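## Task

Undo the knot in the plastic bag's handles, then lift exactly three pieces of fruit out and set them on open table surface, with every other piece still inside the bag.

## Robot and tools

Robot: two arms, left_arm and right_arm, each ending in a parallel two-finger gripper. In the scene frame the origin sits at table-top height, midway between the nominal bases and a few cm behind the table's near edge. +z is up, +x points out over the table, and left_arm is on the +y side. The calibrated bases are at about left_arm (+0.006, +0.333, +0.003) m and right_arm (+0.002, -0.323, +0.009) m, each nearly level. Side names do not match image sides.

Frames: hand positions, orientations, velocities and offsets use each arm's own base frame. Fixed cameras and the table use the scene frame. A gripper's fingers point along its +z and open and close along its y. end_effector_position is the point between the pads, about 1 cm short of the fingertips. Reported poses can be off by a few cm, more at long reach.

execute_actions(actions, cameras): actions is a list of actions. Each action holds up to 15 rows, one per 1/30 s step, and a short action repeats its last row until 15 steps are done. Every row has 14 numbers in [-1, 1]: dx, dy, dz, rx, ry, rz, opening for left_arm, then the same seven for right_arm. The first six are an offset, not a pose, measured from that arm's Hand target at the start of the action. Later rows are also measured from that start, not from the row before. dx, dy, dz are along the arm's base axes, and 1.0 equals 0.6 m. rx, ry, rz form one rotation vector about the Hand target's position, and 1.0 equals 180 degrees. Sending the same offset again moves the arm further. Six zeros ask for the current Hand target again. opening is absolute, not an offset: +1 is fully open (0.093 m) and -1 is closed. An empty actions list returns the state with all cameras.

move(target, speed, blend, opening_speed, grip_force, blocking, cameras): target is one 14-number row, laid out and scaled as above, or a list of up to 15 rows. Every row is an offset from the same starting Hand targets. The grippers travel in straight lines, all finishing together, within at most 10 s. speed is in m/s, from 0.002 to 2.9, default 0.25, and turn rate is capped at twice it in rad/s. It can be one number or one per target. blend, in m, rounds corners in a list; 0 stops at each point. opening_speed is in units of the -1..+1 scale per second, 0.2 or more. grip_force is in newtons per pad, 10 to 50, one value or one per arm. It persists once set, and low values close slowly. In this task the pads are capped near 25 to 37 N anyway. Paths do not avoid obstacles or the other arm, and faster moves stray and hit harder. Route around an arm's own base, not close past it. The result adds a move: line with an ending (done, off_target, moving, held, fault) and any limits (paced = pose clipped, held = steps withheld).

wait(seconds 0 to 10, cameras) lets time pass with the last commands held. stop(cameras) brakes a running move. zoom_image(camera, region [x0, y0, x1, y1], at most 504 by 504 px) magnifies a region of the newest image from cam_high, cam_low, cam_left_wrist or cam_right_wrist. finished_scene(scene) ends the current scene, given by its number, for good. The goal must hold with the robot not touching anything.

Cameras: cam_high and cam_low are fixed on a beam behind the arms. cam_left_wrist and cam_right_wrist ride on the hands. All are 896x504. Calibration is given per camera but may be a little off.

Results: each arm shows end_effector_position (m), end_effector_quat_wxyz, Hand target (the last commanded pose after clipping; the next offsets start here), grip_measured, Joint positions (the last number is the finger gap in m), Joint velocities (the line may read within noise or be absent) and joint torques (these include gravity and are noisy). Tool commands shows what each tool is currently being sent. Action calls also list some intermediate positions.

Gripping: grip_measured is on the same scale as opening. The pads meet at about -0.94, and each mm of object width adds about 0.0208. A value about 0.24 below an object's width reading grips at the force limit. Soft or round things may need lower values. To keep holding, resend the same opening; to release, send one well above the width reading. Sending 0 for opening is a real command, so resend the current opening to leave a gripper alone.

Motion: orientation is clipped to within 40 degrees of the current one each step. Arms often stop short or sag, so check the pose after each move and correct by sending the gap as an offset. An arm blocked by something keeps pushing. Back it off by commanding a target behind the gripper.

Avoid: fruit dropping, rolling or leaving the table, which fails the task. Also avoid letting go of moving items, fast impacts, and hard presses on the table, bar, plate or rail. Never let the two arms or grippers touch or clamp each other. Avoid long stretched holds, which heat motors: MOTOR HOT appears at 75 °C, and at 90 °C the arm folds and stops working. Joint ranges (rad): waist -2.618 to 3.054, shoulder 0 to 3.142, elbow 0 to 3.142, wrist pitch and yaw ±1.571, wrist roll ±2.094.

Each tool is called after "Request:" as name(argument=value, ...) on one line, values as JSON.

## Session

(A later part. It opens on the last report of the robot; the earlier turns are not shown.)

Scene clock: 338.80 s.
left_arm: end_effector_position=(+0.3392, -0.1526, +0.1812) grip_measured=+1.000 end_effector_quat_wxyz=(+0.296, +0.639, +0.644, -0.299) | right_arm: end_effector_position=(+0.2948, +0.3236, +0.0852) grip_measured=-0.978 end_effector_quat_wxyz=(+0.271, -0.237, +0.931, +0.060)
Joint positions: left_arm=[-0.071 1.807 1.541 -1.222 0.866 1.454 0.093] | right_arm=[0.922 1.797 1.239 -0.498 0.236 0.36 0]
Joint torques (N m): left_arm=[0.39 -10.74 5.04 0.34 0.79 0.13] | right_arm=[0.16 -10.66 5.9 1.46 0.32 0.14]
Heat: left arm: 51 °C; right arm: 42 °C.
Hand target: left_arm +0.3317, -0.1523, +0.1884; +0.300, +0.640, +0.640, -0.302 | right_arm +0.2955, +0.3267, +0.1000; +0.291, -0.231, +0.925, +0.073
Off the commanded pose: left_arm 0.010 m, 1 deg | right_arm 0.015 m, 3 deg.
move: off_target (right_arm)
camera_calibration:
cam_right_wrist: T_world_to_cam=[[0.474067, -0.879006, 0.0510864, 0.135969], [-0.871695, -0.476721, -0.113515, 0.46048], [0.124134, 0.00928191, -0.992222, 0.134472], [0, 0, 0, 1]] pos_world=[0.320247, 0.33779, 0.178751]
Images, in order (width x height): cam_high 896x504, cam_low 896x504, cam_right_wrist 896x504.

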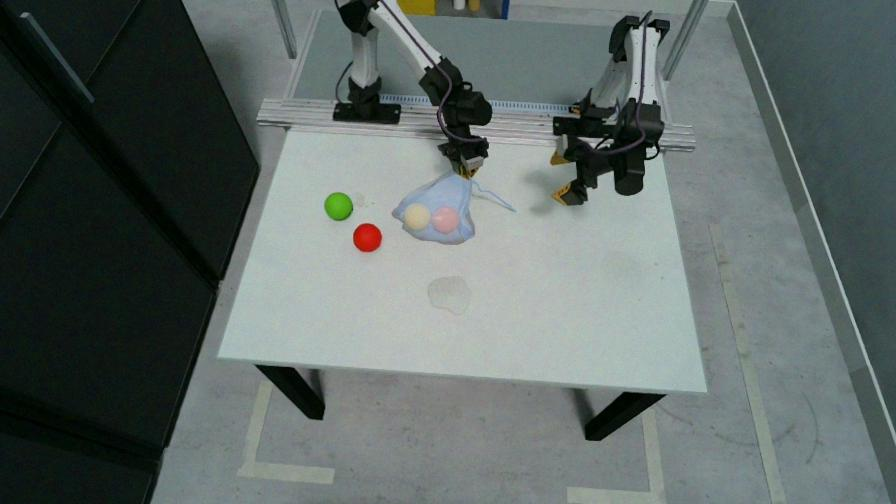

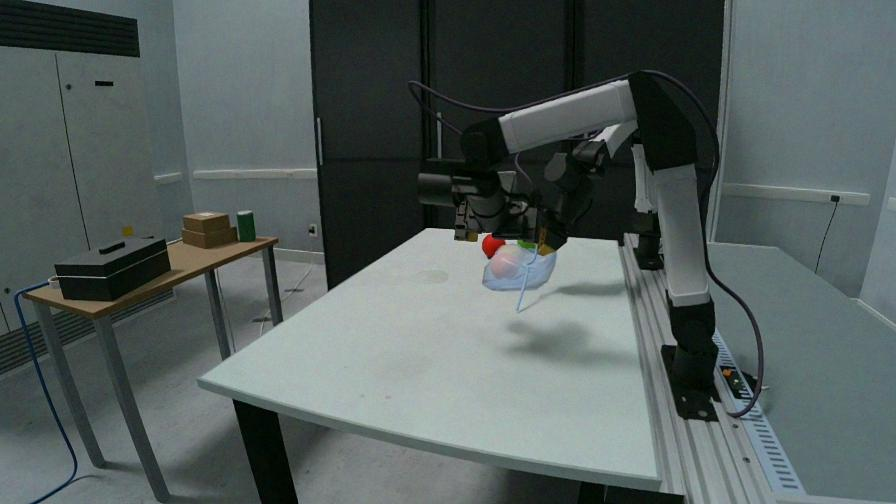

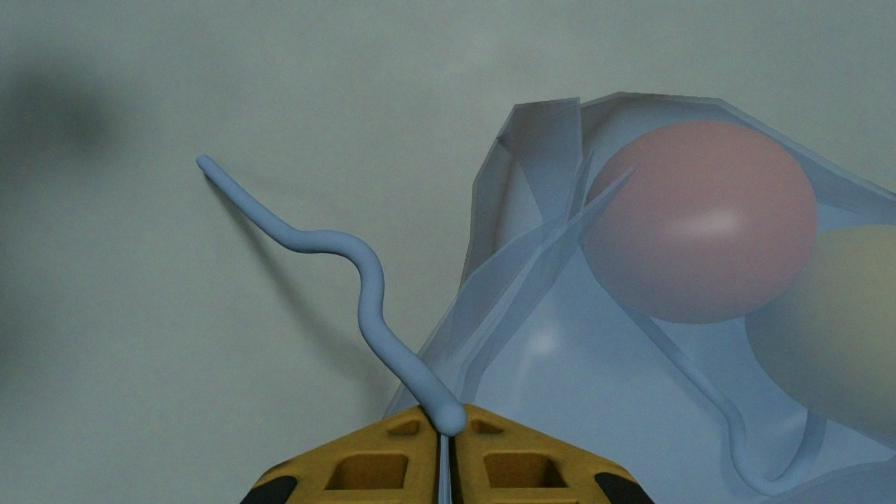

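Request:
move(target=[0,0.1,0.15,-0.22,0,0,1,0.13,0.03,0.3,0,0,0,-1], speed=0.15, cameras=["cam_left_wrist","cam_right_wrist"])

Scene clock: 343.03 s.
left_arm: end_effector_position=(+0.3386, -0.0924, +0.2718) grip_measured=+1.000 end_effector_quat_wxyz=(+0.532, +0.462, +0.568, -0.426) | right_arm: end_effector_position=(+0.3713, +0.3396, +0.2838) grip_measured=-0.978 end_effector_quat_wxyz=(+0.295, -0.226, +0.926, +0.070)
Joint positions: left_arm=[0.233 1.802 1.5 -1.551 1.496 1.862 0.093] | right_arm=[0.804 2.151 2.54 -1.369 0.189 0.267 0]
Joint torques (N m): left_arm=[0.49 -10.3 4.25 -0.18 0.85 0.05] | right_arm=[-0.2 -7.5 8.34 1.3 0.1 -0.02]
Heat: left arm: 50 °C; right arm: 42 °C.
Hand target: left_arm +0.3317, -0.0922, +0.2786; +0.500, +0.500, +0.499, -0.500 | right_arm +0.3736, +0.3447, +0.2801; +0.292, -0.231, +0.925, +0.073
Off the commanded pose: left_arm 0.010 m, 13 deg | right_arm 0.007 m, 1 deg.
joint sent to its limit (left arm) — joint 4 (wrist pitch), lower limit. The joint targets are off in orientation, not in position.
move: off_target (left_arm)
camera_calibration:
cam_left_wrist: T_world_to_cam=[[-0.979358, -0.20133, 0.0180182, 0.306996], [-0.110171, 0.456927, -0.882655, 0.358811], [0.169472, -0.86642, -0.469675, 0.075274], [0, 0, 0, 1]] pos_world=[0.327433, -0.0369241, 0.34653]
cam_right_wrist: T_world_to_cam=[[0.457877, -0.888211, 0.037814, 0.116529], [-0.873317, -0.457343, -0.167798, 0.566671], [0.166334, 0.0438071, -0.985096, 0.292416], [0, 0, 0, 1]] pos_world=[0.392889, 0.349856, 0.378737]
Images, in order (width x height): cam_left_wrist 896x504, cam_right_wrist 896x504.

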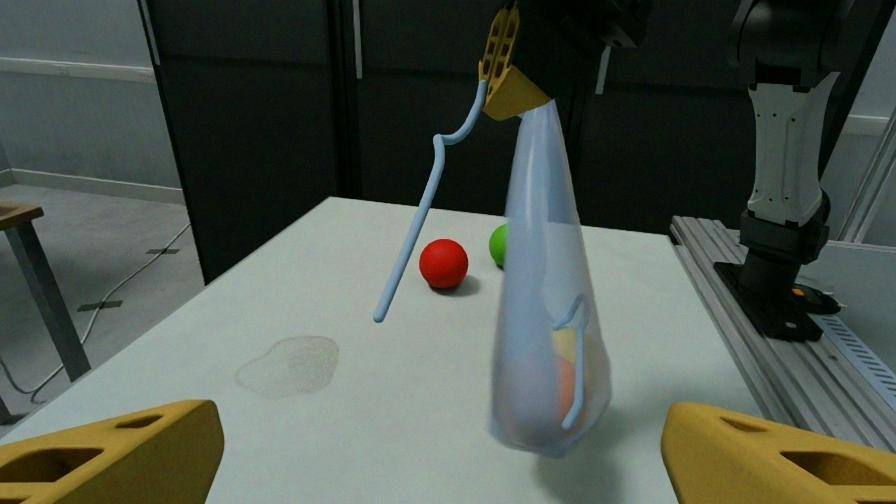

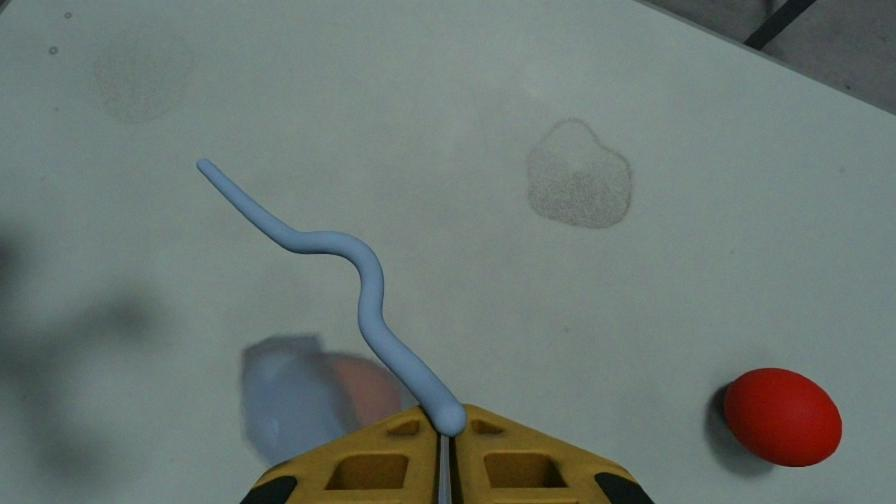

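Request:
zoom_image(camera="cam_left_wrist", region=[440, 90, 660, 470])

Scaled by 1.326 from the camera's 896x504 image, which has a finer 1280x720 frame.

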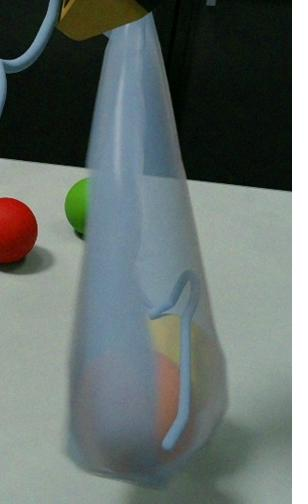

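Request:
move(target=[[0,0,0,0,0,0,1,-0.03,0.02,-0.14,0,0,0,-1],[0,0,0,0,0,0,1,0.06,-0.09,-0.24,0,0,0,-1],[0,0,0,0,0,0,1,0.13,-0.17,-0.38,0,0,0,-1]], speed=0.08, blend=0.01, cameras=["cam_left_wrist","cam_high"])

Request:
zoom_image(camera="cam_high", region=[340, 140, 500, 280])

Scene clock: 348.50 s.
left_arm: end_effector_position=(+0.3386, -0.0924, +0.2718) grip_measured=+1.000 end_effector_quat_wxyz=(+0.532, +0.462, +0.568, -0.426) | right_arm: end_effector_position=(+0.4527, +0.2391, +0.0638) grip_measured=-0.978 end_effector_quat_wxyz=(+0.298, -0.224, +0.925, +0.068)
Joint positions: left_arm=[0.233 1.802 1.5 -1.551 1.496 1.862 0.093] | right_arm=[0.491 2.022 1.416 -0.343 0.017 0.012 0]
Joint torques (N m): left_arm=[0.47 -10.33 4.3 -0.17 0.86 0.05] | right_arm=[-0.1 -7.49 6.11 1.6 -0.02 -0.03]
Heat: left arm: 50 °C; right arm: 43 °C.
Hand target: left_arm +0.3317, -0.0922, +0.2785; +0.500, +0.500, +0.499, -0.500 | right_arm +0.4515, +0.2427, +0.0520; +0.291, -0.231, +0.925, +0.073
Off the commanded pose: left_arm 0.010 m, 13 deg | right_arm 0.012 m, 1 deg.
joint sent to its limit (left arm) — joint 4 (wrist pitch), lower limit. The joint targets are off in orientation, not in position.
move: off_target (left_arm, right_arm)
camera_calibration:
cam_left_wrist: T_world_to_cam=[[-0.979358, -0.20133, 0.0180182, 0.306996], [-0.110171, 0.456927, -0.882655, 0.358811], [0.169472, -0.86642, -0.469675, 0.075274], [0, 0, 0, 1]] pos_world=[0.327433, -0.0369241, 0.34653]
Images, in order (width x height): cam_high 896x504, cam_left_wrist 896x504.

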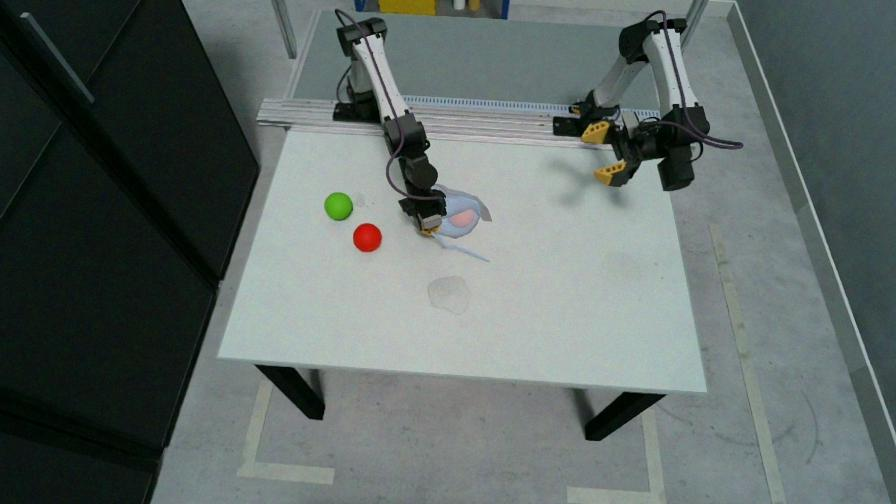

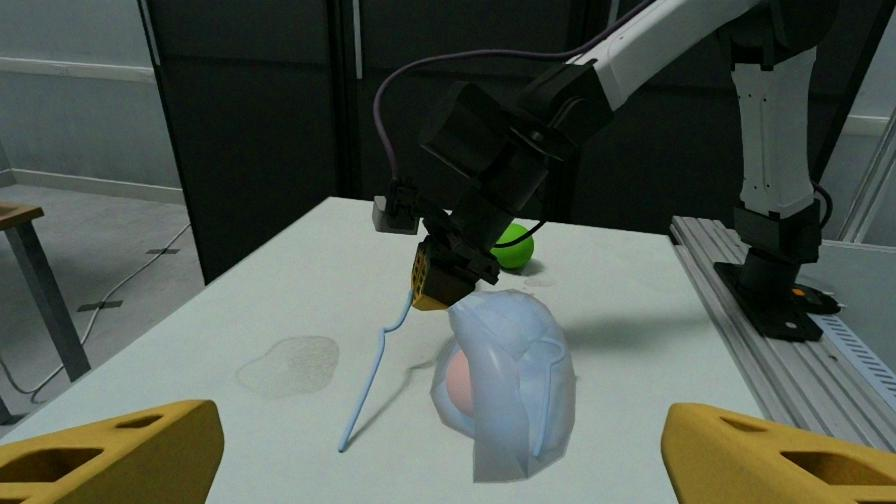

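Scaled by 3.150 from the camera's 896x504 image, which has a finer 1280x720 frame.

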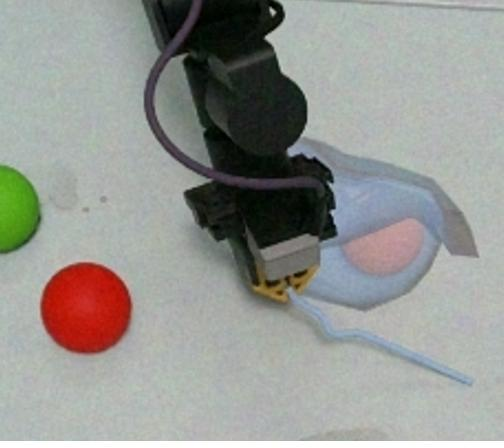

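Request:
zoom_image(camera="cam_left_wrist", region=[390, 260, 620, 500])

Scaled by 2.100 from the camera's 896x504 image, which has a finer 1280x720 frame.

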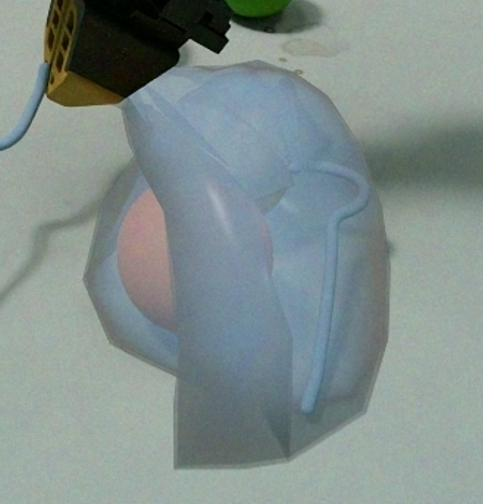

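Request:
move(target=[[0,0,0,0,0,0,1,0.03,-0.06,-0.08,0,0,0,-1],[0,0,0,0,0,0,1,0.03,-0.06,-0.08,0,0,0,-0.4],[0,0,0,0,0,0,1,0.02,-0.06,0.1,0,0,0,-0.4],[0,0,0,0,0,0,1,-0.18,-0.02,0.22,0,0,0,0.4]], speed=0.18, blend=[0,0,0.03,0], cameras=["cam_right_wrist","cam_left_wrist","cam_high"])

Request:
zoom_image(camera="cam_left_wrist", region=[370, 240, 620, 500])

Request:
zoom_image(camera="cam_high", region=[360, 150, 520, 290])

Scene clock: 353.83 s.
left_arm: end_effector_position=(+0.3386, -0.0924, +0.2718) grip_measured=+1.000 end_effector_quat_wxyz=(+0.532, +0.462, +0.568, -0.426) | right_arm: end_effector_position=(+0.3492, +0.2336, +0.1823) grip_measured=+0.398 end_effector_quat_wxyz=(+0.293, -0.233, +0.924, +0.076)
Joint positions: left_arm=[0.233 1.802 1.5 -1.551 1.496 1.862 0.093] | right_arm=[0.616 1.604 1.377 -0.732 0.067 0.101 0.064]
Joint torques (N m): left_arm=[0.5 -10.28 4.26 -0.18 0.85 0.04] | right_arm=[0.25 -8.12 6.02 1.28 0.23 0.13]
Heat: left arm: 50 °C; right arm: 42 °C.
Hand target: left_arm +0.3317, -0.0922, +0.2785; +0.500, +0.500, +0.499, -0.500 | right_arm +0.3435, +0.2307, +0.1840; +0.292, -0.231, +0.925, +0.073
Off the commanded pose: left_arm 0.010 m, 13 deg | right_arm 0.007 m, 0 deg.
joint sent to its limit (left arm) — joint 4 (wrist pitch), lower limit. The joint targets are off in orientation, not in position.
move: off_target (left_arm); target 2's new opening was sent with right_arm's hand 0.014 m and 2 deg from that target
camera_calibration:
cam_left_wrist: T_world_to_cam=[[-0.979358, -0.20133, 0.0180182, 0.306996], [-0.110171, 0.456927, -0.882655, 0.358811], [0.169472, -0.86642, -0.469675, 0.075274], [0, 0, 0, 1]] pos_world=[0.327433, -0.0369241, 0.34653]
cam_right_wrist: T_world_to_cam=[[0.473444, -0.880302, 0.0303162, 0.0304154], [-0.866179, -0.471547, -0.165462, 0.482368], [0.159952, 0.052078, -0.98575, 0.201198], [0, 0, 0, 1]] pos_world=[0.371235, 0.243756, 0.277223]
Images, in order (width x height): cam_high 896x504, cam_left_wrist 896x504, cam_right_wrist 896x504.

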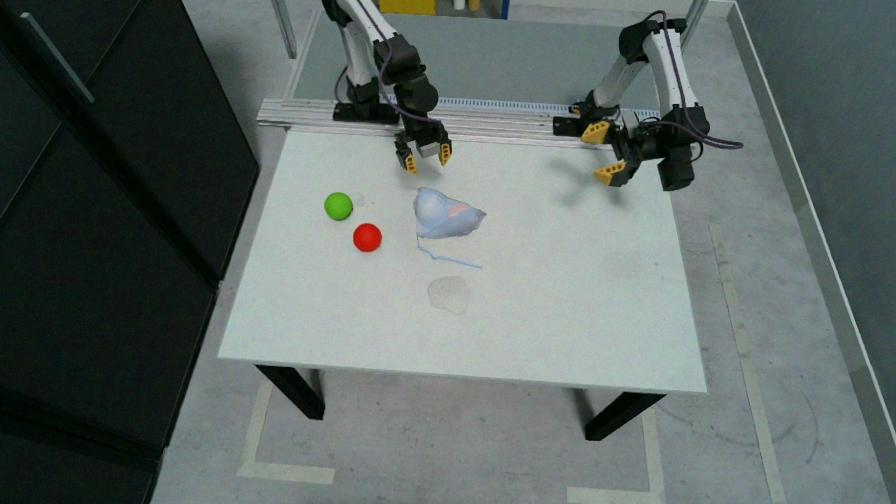

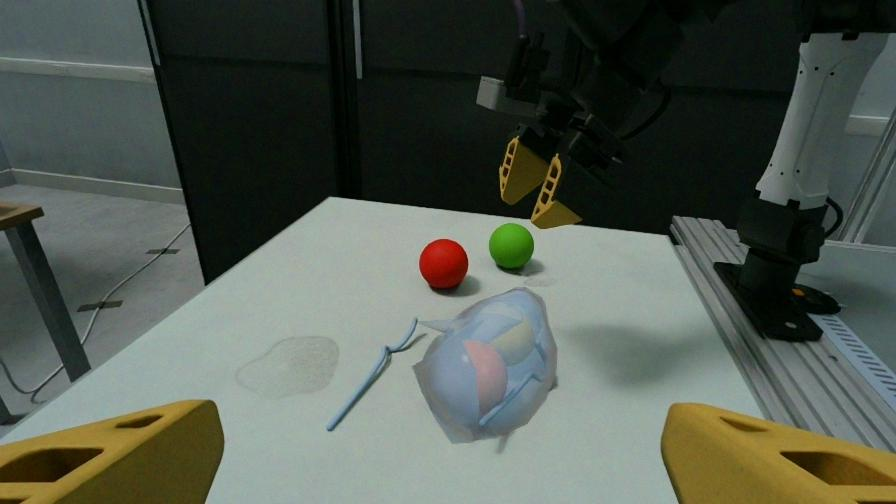

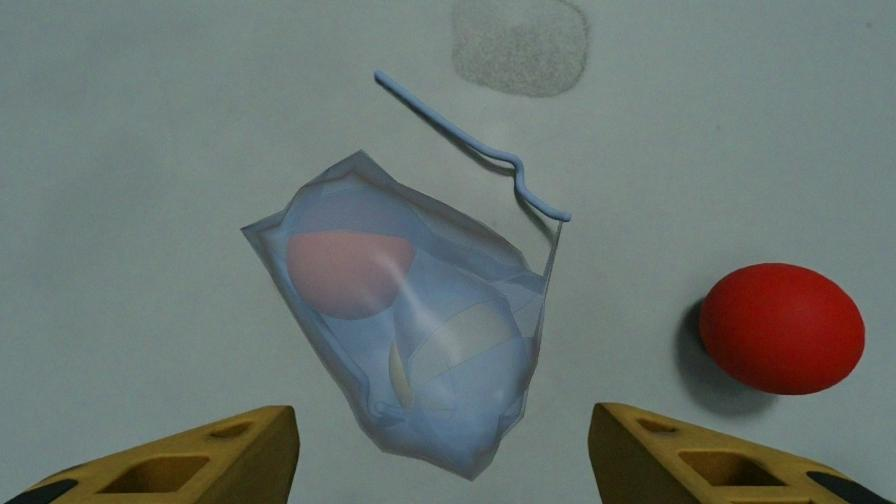

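Scaled by 1.938 from the camera's 896x504 image, which has a finer 1280x720 frame.

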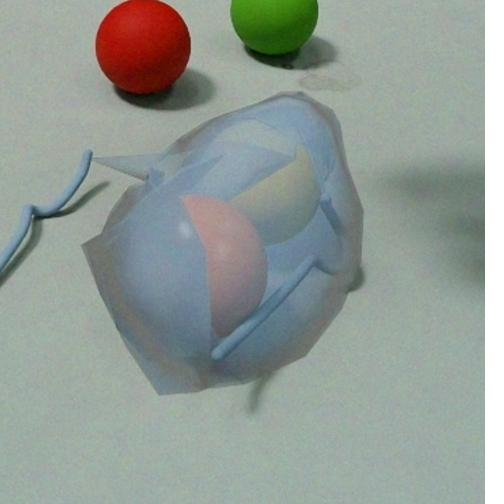

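Scaled by 3.150 from the camera's 896x504 image, which has a finer 1280x720 frame.

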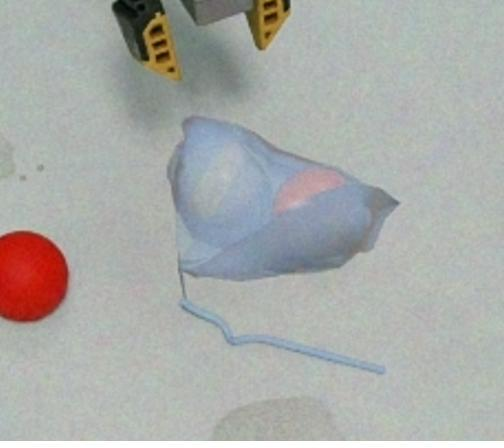

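Request:
move(target=[[0,0,0,0,0,0,1,0.197,-0.05,-0.12,0,0,0,-0.2],[0,0,0,0,0,0,1,0.197,-0.05,-0.33,0,0,0,-0.2]], speed=0.2, blend=0.02, cameras=["cam_right_wrist"])

Scene clock: 357.73 s.
left_arm: end_effector_position=(+0.3386, -0.0924, +0.2718) grip_measured=+1.000 end_effector_quat_wxyz=(+0.532, +0.462, +0.568, -0.426) | right_arm: end_effector_position=(+0.4679, +0.1993, +0.0046) grip_measured=-0.199 end_effector_quat_wxyz=(+0.308, -0.224, +0.922, +0.070)
Joint positions: left_arm=[0.233 1.802 1.5 -1.551 1.496 1.862 0.093] | right_arm=[0.388 2.107 1.271 -0.094 -0.045 -0.075 0.036]
Joint torques (N m): left_arm=[0.51 -10.24 4.27 -0.16 0.86 0.05] | right_arm=[0.13 -6.91 5.08 1.54 -0.05 -0.04]
Heat: left arm: 50 °C; right arm: 42 °C.
Hand target: left_arm +0.3317, -0.0922, +0.2785; +0.500, +0.500, +0.499, -0.500 | right_arm +0.4616, +0.2007, -0.0140; +0.292, -0.231, +0.925, +0.073
Off the commanded pose: left_arm 0.010 m, 13 deg | right_arm 0.020 m, 2 deg.
joint sent to its limit (left arm) — joint 4 (wrist pitch), lower limit. The joint targets are off in orientation, not in position.
move: off_target (left_arm, right_arm)
camera_calibration:
cam_right_wrist: T_world_to_cam=[[0.454203, -0.889861, 0.0429833, -0.0398144], [-0.870216, -0.453478, -0.192567, 0.538066], [0.190849, 0.0500595, -0.980342, -0.00517715], [0, 0, 0, 1]] pos_world=[0.487306, 0.208831, 0.10025]
Images, in order (width x height): cam_right_wrist 896x504.

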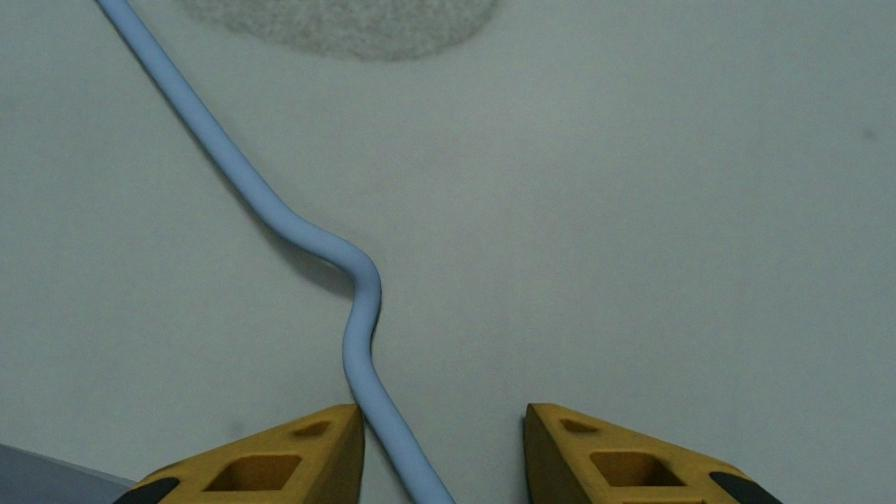

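Request:
move(target=[[0,0,0,0,0,0,1,-0.012,-0.005,-0.01,0,0,0,-0.2],[0,0,0,0,0,0,1,-0.012,-0.005,-0.01,0,0,0,-1],[0,0,0,0,0,0,1,-0.05,-0.02,0.3,0,0,0,-1]], speed=0.12, cameras=["cam_left_wrist","cam_right_wrist"])

Request:
zoom_image(camera="cam_left_wrist", region=[390, 200, 620, 460])

Scene clock: 362.17 s.
left_arm: end_effector_position=(+0.3386, -0.0924, +0.2718) grip_measured=+1.000 end_effector_quat_wxyz=(+0.532, +0.462, +0.568, -0.426) | right_arm: end_effector_position=(+0.4334, +0.1816, +0.1442) grip_measured=-0.943 end_effector_quat_wxyz=(+0.274, -0.224, +0.933, +0.063)
Joint positions: left_arm=[0.233 1.802 1.5 -1.551 1.496 1.862 0.093] | right_arm=[0.382 1.832 1.512 -0.683 -0.042 -0.077 0]
Joint torques (N m): left_arm=[0.49 -10.33 4.25 -0.17 0.85 0.05] | right_arm=[0.57 -10.78 9.2 1.16 -0.07 0.02]
Heat: left arm: 51 °C; right arm: 42 °C.
Hand target: left_arm +0.3317, -0.0922, +0.2785; +0.500, +0.500, +0.499, -0.500 | right_arm +0.4317, +0.1886, +0.1660; +0.292, -0.231, +0.925, +0.073
Off the commanded pose: left_arm 0.010 m, 13 deg | right_arm 0.023 m, 3 deg.
joint sent to its limit (left arm) — joint 4 (wrist pitch), lower limit. The joint targets are off in orientation, not in position.
move: off_target (left_arm, right_arm); target 2's new opening was sent with right_arm's hand 0.027 m and 4 deg from that target
camera_calibration:
cam_left_wrist: T_world_to_cam=[[-0.979358, -0.20133, 0.0180182, 0.306996], [-0.110171, 0.456927, -0.882655, 0.358811], [0.169472, -0.86642, -0.469675, 0.075274], [0, 0, 0, 1]] pos_world=[0.327433, -0.0369241, 0.34653]
cam_right_wrist: T_world_to_cam=[[0.451632, -0.891305, 0.0400545, -0.0439927], [-0.883302, -0.453001, -0.120698, 0.522016], [0.125724, 0.0191309, -0.991881, 0.174682], [0, 0, 0, 1]] pos_world=[0.459004, 0.193921, 0.238032]
Images, in order (width x height): cam_left_wrist 896x504, cam_right_wrist 896x504.

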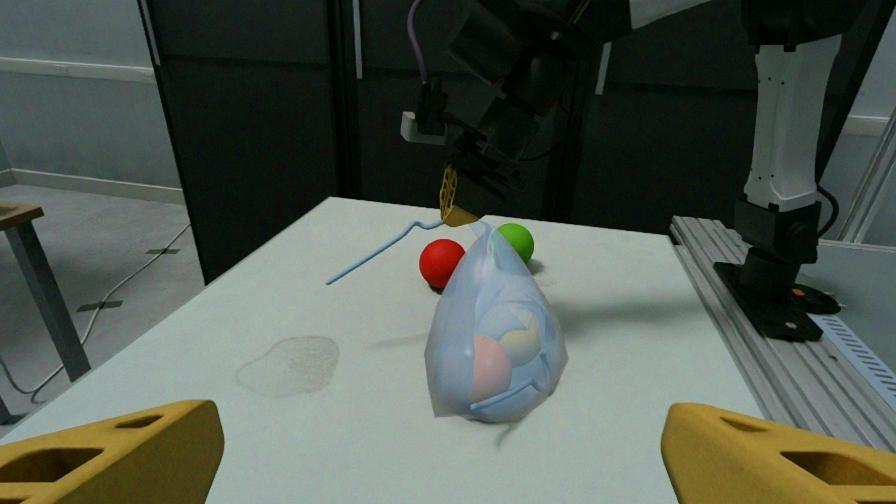

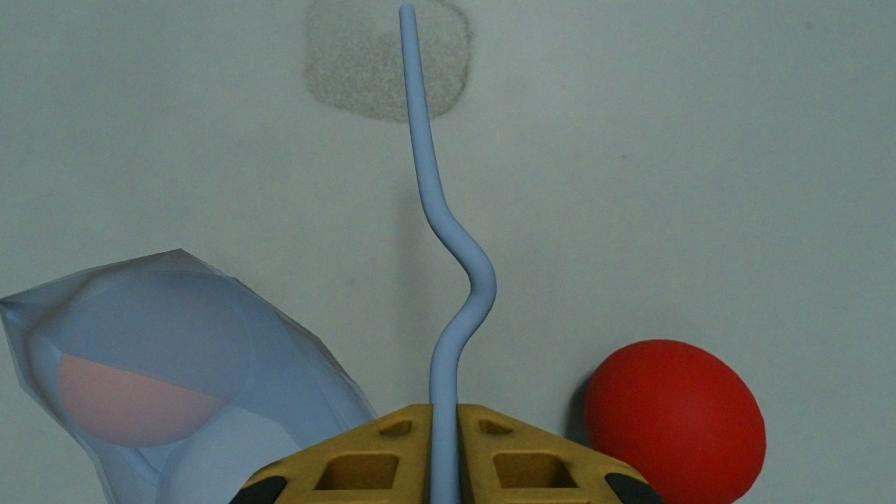

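Scaled by 1.938 from the camera's 896x504 image, which has a finer 1280x720 frame.

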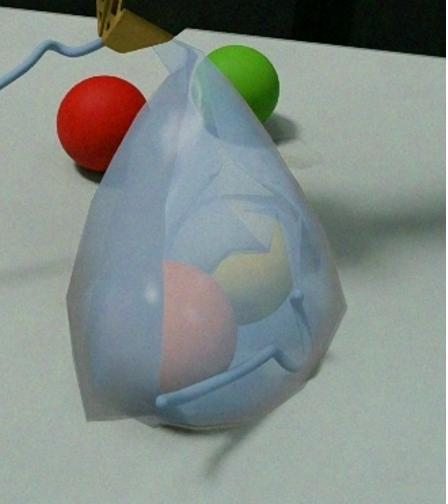

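Request:
move(target=[-0.045,-0.31,-0.24,0.2,0,0,0.2,0,0,0,0,0,0,-1], speed=0.2, cameras=["cam_left_wrist","cam_low"])

Scene clock: 365.97 s.
left_arm: end_effector_position=(+0.3029, -0.2760, +0.1414) grip_measured=+0.202 end_effector_quat_wxyz=(+0.326, +0.632, +0.624, -0.324) | right_arm: end_effector_position=(+0.4332, +0.1815, +0.1441) grip_measured=-0.943 end_effector_quat_wxyz=(+0.273, -0.224, +0.933, +0.062)
Joint positions: left_arm=[-0.428 1.702 1.17 -0.51 0.839 0.915 0.055] | right_arm=[0.382 1.832 1.512 -0.684 -0.042 -0.077 0]
Joint torques (N m): left_arm=[-0.36 -6.82 6.42 1.44 0.39 -0.11] | right_arm=[0.53 -10.77 9.18 1.19 -0.07 0.02]
Heat: left arm: 50 °C; right arm: 42 °C.
Hand target: left_arm +0.3045, -0.2783, +0.1345; +0.320, +0.630, +0.630, -0.322 | right_arm +0.4317, +0.1886, +0.1659; +0.291, -0.231, +0.925, +0.073
Off the commanded pose: left_arm 0.007 m, 1 deg | right_arm 0.023 m, 3 deg.
move: off_target (right_arm)
camera_calibration:
cam_left_wrist: T_world_to_cam=[[-0.999809, 0.0025071, 0.0193739, 0.299681], [-0.00777793, 0.858651, -0.512502, 0.35118], [-0.0179203, -0.512555, -0.858467, 0.0703291], [0, 0, 0, 1]] pos_world=[0.303616, -0.266244, 0.234549]
Images, in order (width x height): cam_low 896x504, cam_left_wrist 896x504.

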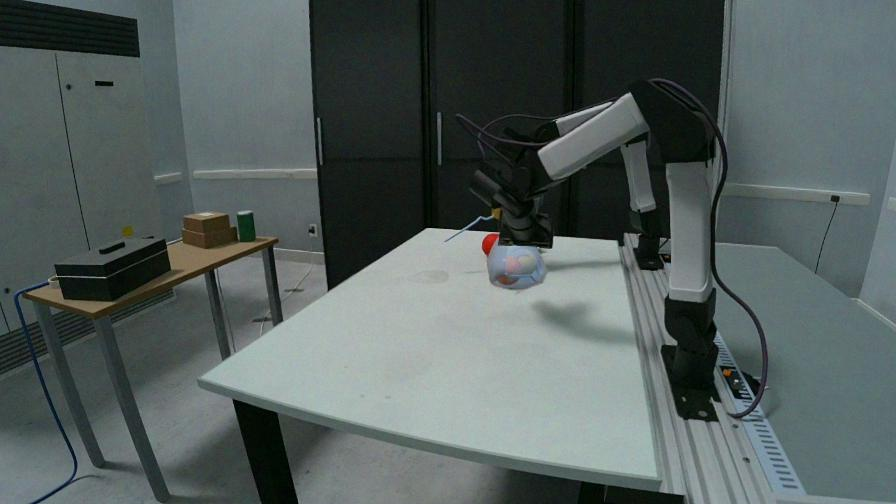

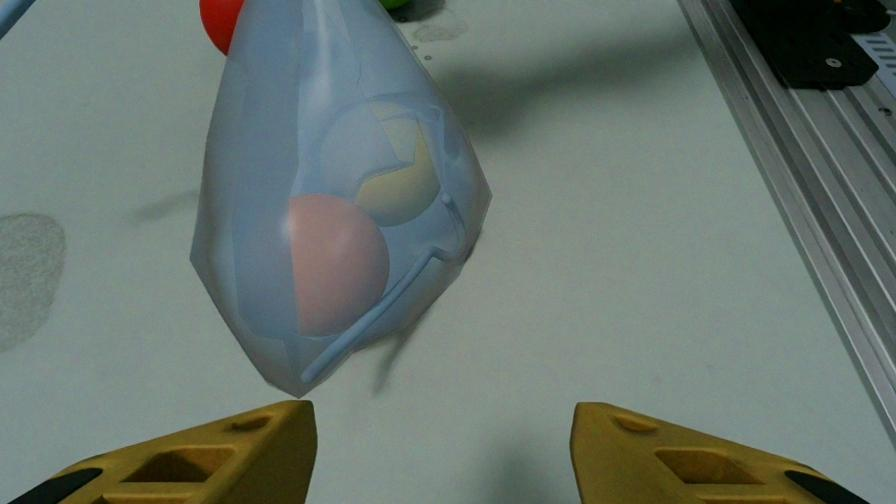

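Request:
execute_actions(actions=[], cameras=["all"])

Request:
zoom_image(camera="cam_left_wrist", region=[150, 80, 654, 504])

Request:
zoom_image(camera="cam_high", region=[340, 140, 500, 280])

Scene clock: 368.93 s.
left_arm: end_effector_position=(+0.3030, -0.2759, +0.1414) grip_measured=+0.202 end_effector_quat_wxyz=(+0.326, +0.632, +0.624, -0.324) | right_arm: end_effector_position=(+0.4332, +0.1815, +0.1441) grip_measured=-0.943 end_effector_quat_wxyz=(+0.273, -0.224, +0.933, +0.062)
Joint positions: left_arm=[-0.428 1.702 1.17 -0.51 0.839 0.915 0.055] | right_arm=[0.382 1.832 1.512 -0.684 -0.042 -0.077 0]
Joint velocities: within noise
Joint torques (N m): left_arm=[-0.4 -6.79 6.48 1.44 0.42 -0.1] | right_arm=[0.5 -10.84 9.21 1.18 -0.06 0]
Heat: left arm: 49 °C; right arm: 43 °C.
Hand target: left_arm +0.3045, -0.2783, +0.1345; +0.320, +0.630, +0.630, -0.322 | right_arm +0.4317, +0.1886, +0.1659; +0.291, -0.231, +0.925, +0.073
Tool commands: left_gripper/opening=+0.2 right_gripper/opening=-1.0
Off the commanded pose: left_arm 0.007 m, 1 deg | right_arm 0.023 m, 3 deg.
camera_calibration:
cam_left_wrist: T_world_to_cam=[[-0.999817, 0.00184916, 0.0190624, 0.299682], [-0.00817549, 0.858877, -0.512117, 0.351271], [-0.0173193, -0.512179, -0.858704, 0.0703041], [0, 0, 0, 1]] pos_world=[0.303716, -0.266244, 0.234549]
cam_right_wrist: T_world_to_cam=[[0.451627, -0.89131, 0.0400002, -0.044058], [-0.883404, -0.453004, -0.119938, 0.521815], [0.125022, 0.018831, -0.991975, 0.174888], [0, 0, 0, 1]] pos_world=[0.459006, 0.193821, 0.237832]

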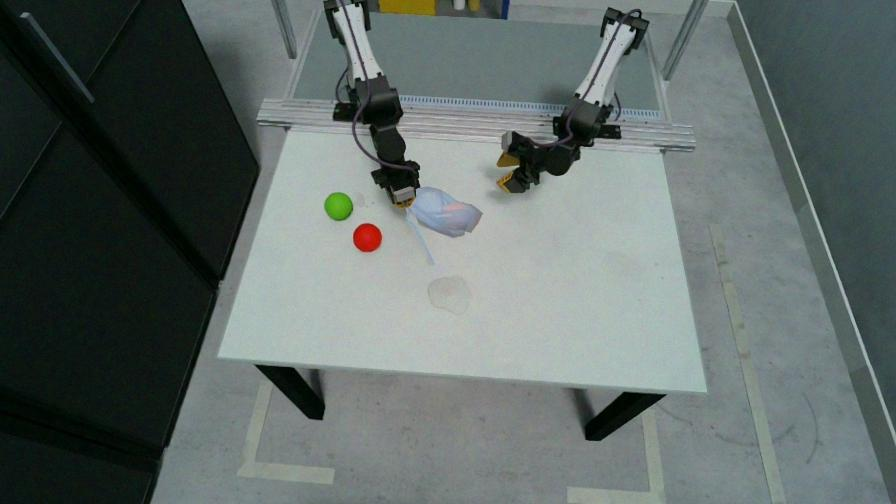

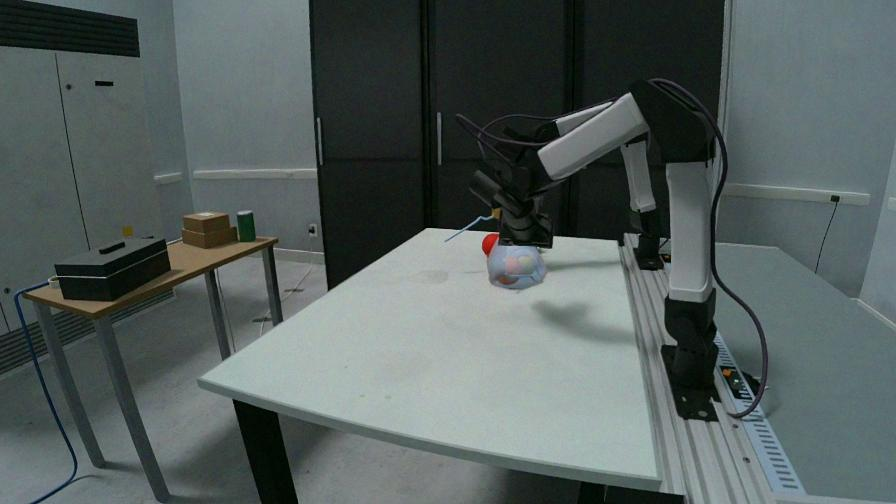

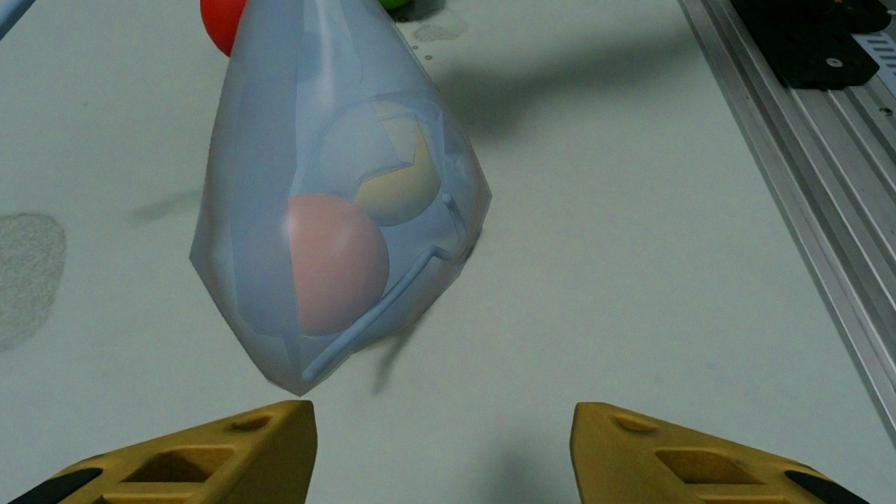

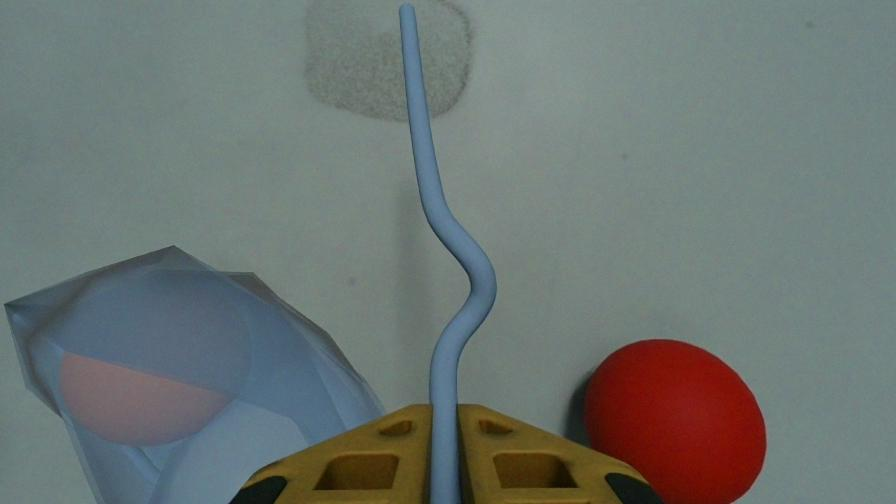

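Scaled by 1.000.

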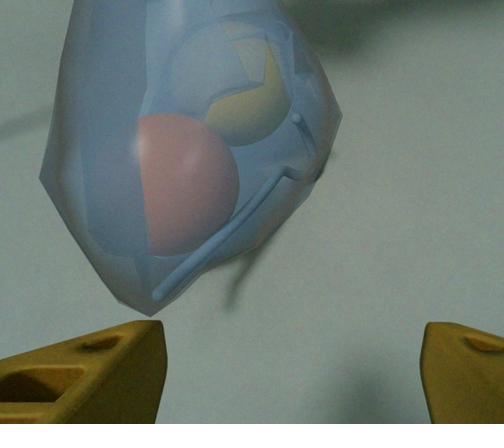

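Scaled by 3.150 from the camera's 896x504 image, which has a finer 1280x720 frame.

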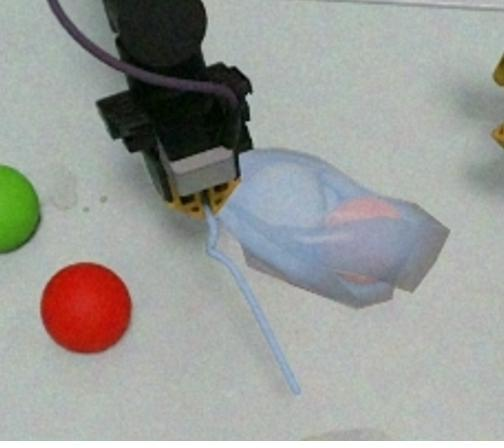

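Request:
move(target=[0,0,0,0,0,0,0.2,0,0,0.2,0,0,0,-1], speed=0.12, cameras=["cam_left_wrist","cam_low","cam_right_wrist"])

Request:
zoom_image(camera="cam_low", region=[420, 160, 640, 330])

Scene clock: 372.37 s.
left_arm: end_effector_position=(+0.3030, -0.2759, +0.1414) grip_measured=+0.202 end_effector_quat_wxyz=(+0.326, +0.632, +0.624, -0.324) | right_arm: end_effector_position=(+0.4305, +0.1807, +0.2872) grip_measured=-0.943 end_effector_quat_wxyz=(+0.295, -0.223, +0.927, +0.066)
Joint positions: left_arm=[-0.428 1.702 1.17 -0.51 0.839 0.915 0.055] | right_arm=[0.382 1.906 2.173 -1.224 -0.044 -0.077 0]
Joint torques (N m): left_arm=[-0.38 -6.84 6.42 1.44 0.4 -0.12] | right_arm=[0.57 -6.37 8.85 1.27 -0.06 0.03]
Heat: left arm: 48 °C; right arm: 43 °C.
Hand target: left_arm +0.3045, -0.2783, +0.1345; +0.320, +0.630, +0.630, -0.322 | right_arm +0.4317, +0.1886, +0.2859; +0.291, -0.231, +0.925, +0.073
Off the commanded pose: left_arm 0.007 m, 1 deg | right_arm 0.008 m, 1 deg.
move: done
camera_calibration:
cam_left_wrist: T_world_to_cam=[[-0.999811, 0.00169262, 0.0193872, 0.299562], [-0.00847622, 0.858878, -0.51211, 0.351361], [-0.017518, -0.512178, -0.858701, 0.0703638], [0, 0, 0, 1]] pos_world=[0.303716, -0.266244, 0.234549]
cam_right_wrist: T_world_to_cam=[[0.450633, -0.891684, 0.0427621, -0.0495585], [-0.87698, -0.451137, -0.165472, 0.54607], [0.166841, 0.0370659, -0.985287, 0.293993], [0, 0, 0, 1]] pos_world=[0.452175, 0.191265, 0.382147]
Images, in order (width x height): cam_low 896x504, cam_left_wrist 896x504, cam_right_wrist 896x504.

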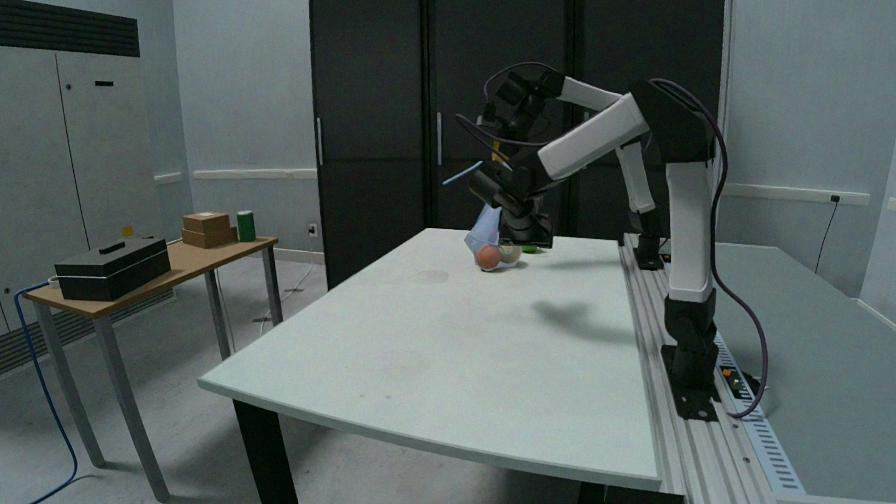

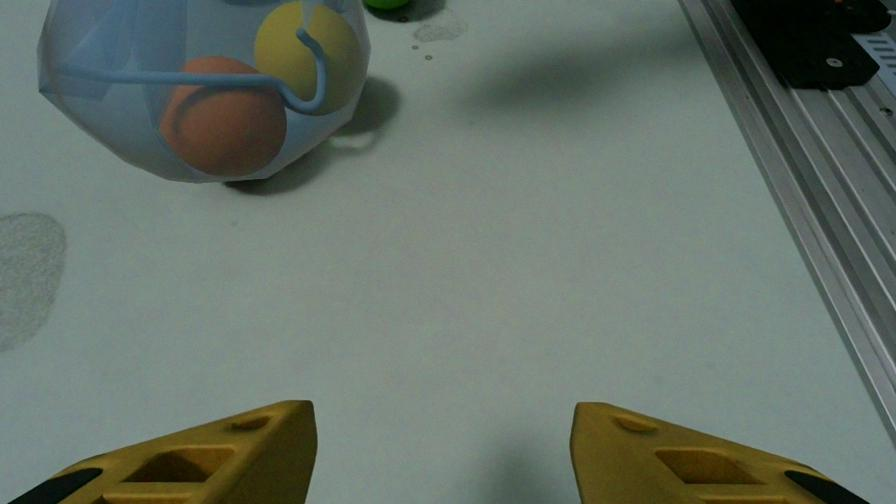

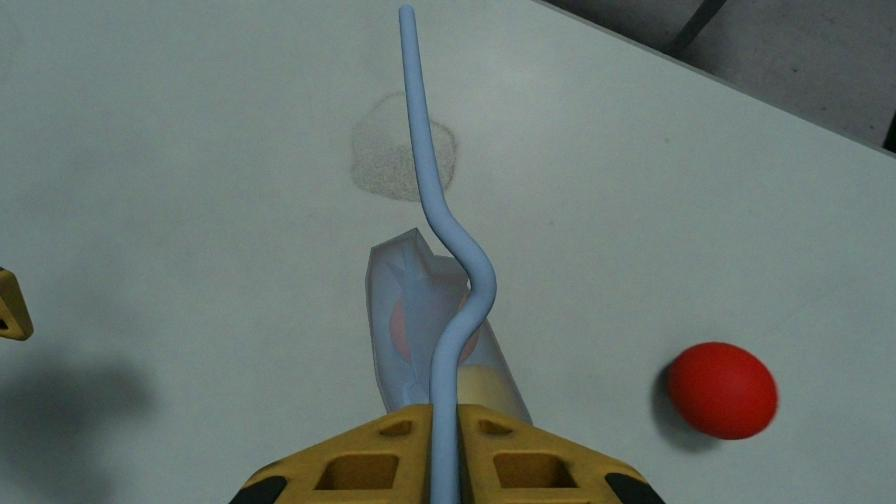

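Scaled by 2.291 from the camera's 896x504 image, which has a finer 1280x720 frame.

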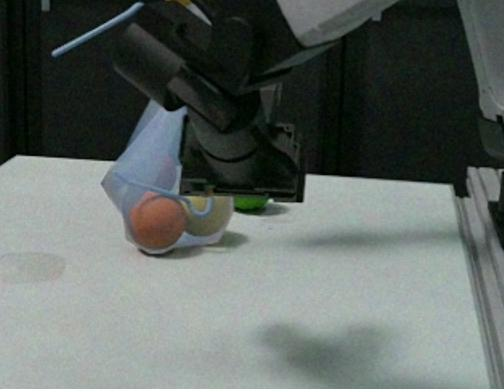

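Request:
move(target=[0.108,-0.2,-0.02,0,0,0,0,0,0,0,0,0,0,-1], speed=0.15, cameras=["cam_left_wrist","cam_low"])

Scene clock: 375.43 s.
left_arm: end_effector_position=(+0.3678, -0.3929, +0.1273) grip_measured=+0.002 end_effector_quat_wxyz=(+0.327, +0.632, +0.624, -0.324) | right_arm: end_effector_position=(+0.4303, +0.1806, +0.2871) grip_measured=-0.943 end_effector_quat_wxyz=(+0.295, -0.223, +0.927, +0.066)
Joint positions: left_arm=[-0.607 2.111 1.638 -0.418 0.736 0.705 0.045] | right_arm=[0.382 1.906 2.173 -1.225 -0.044 -0.077 0]
Joint torques (N m): left_arm=[-0.57 -10.02 9.14 1.45 0.3 -0.12] | right_arm=[0.59 -6.32 8.8 1.3 -0.05 0.03]
Heat: left arm: 48 °C; right arm: 42 °C.
Hand target: left_arm +0.3694, -0.3982, +0.1225; +0.320, +0.630, +0.630, -0.322 | right_arm +0.4317, +0.1886, +0.2859; +0.291, -0.231, +0.925, +0.073
Off the commanded pose: left_arm 0.007 m, 1 deg | right_arm 0.008 m, 1 deg.
move: done
camera_calibration:
cam_left_wrist: T_world_to_cam=[[-0.999857, 0.000826876, 0.0168922, 0.364757], [-0.0079654, 0.858067, -0.513477, 0.444807], [-0.0149193, -0.513538, -0.857937, -0.00208187], [0, 0, 0, 1]] pos_world=[0.368217, -0.383045, 0.22045]
Images, in order (width x height): cam_low 896x504, cam_left_wrist 896x504.

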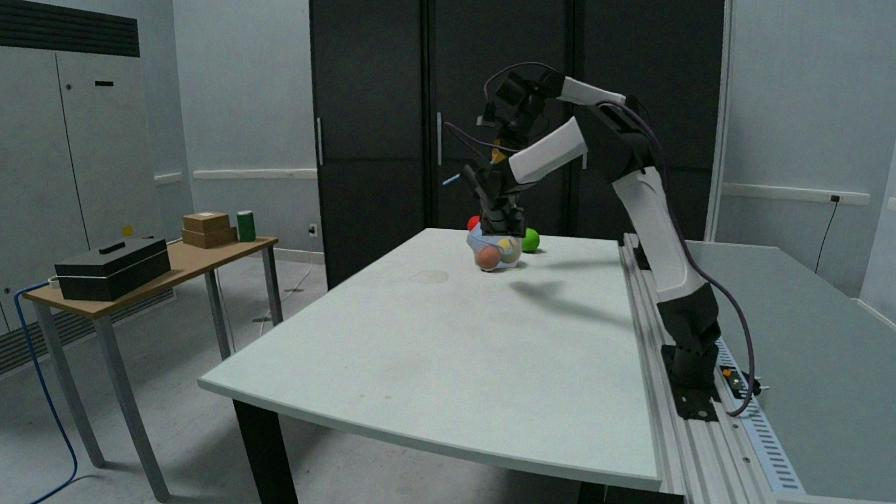

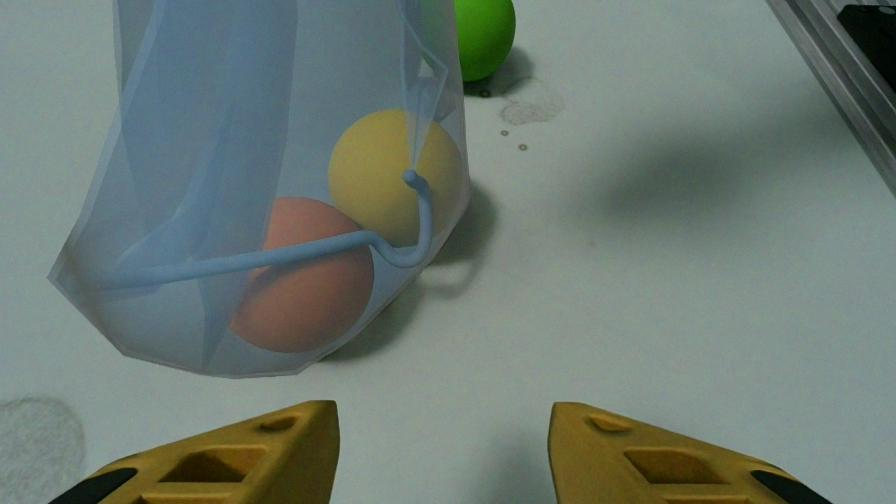

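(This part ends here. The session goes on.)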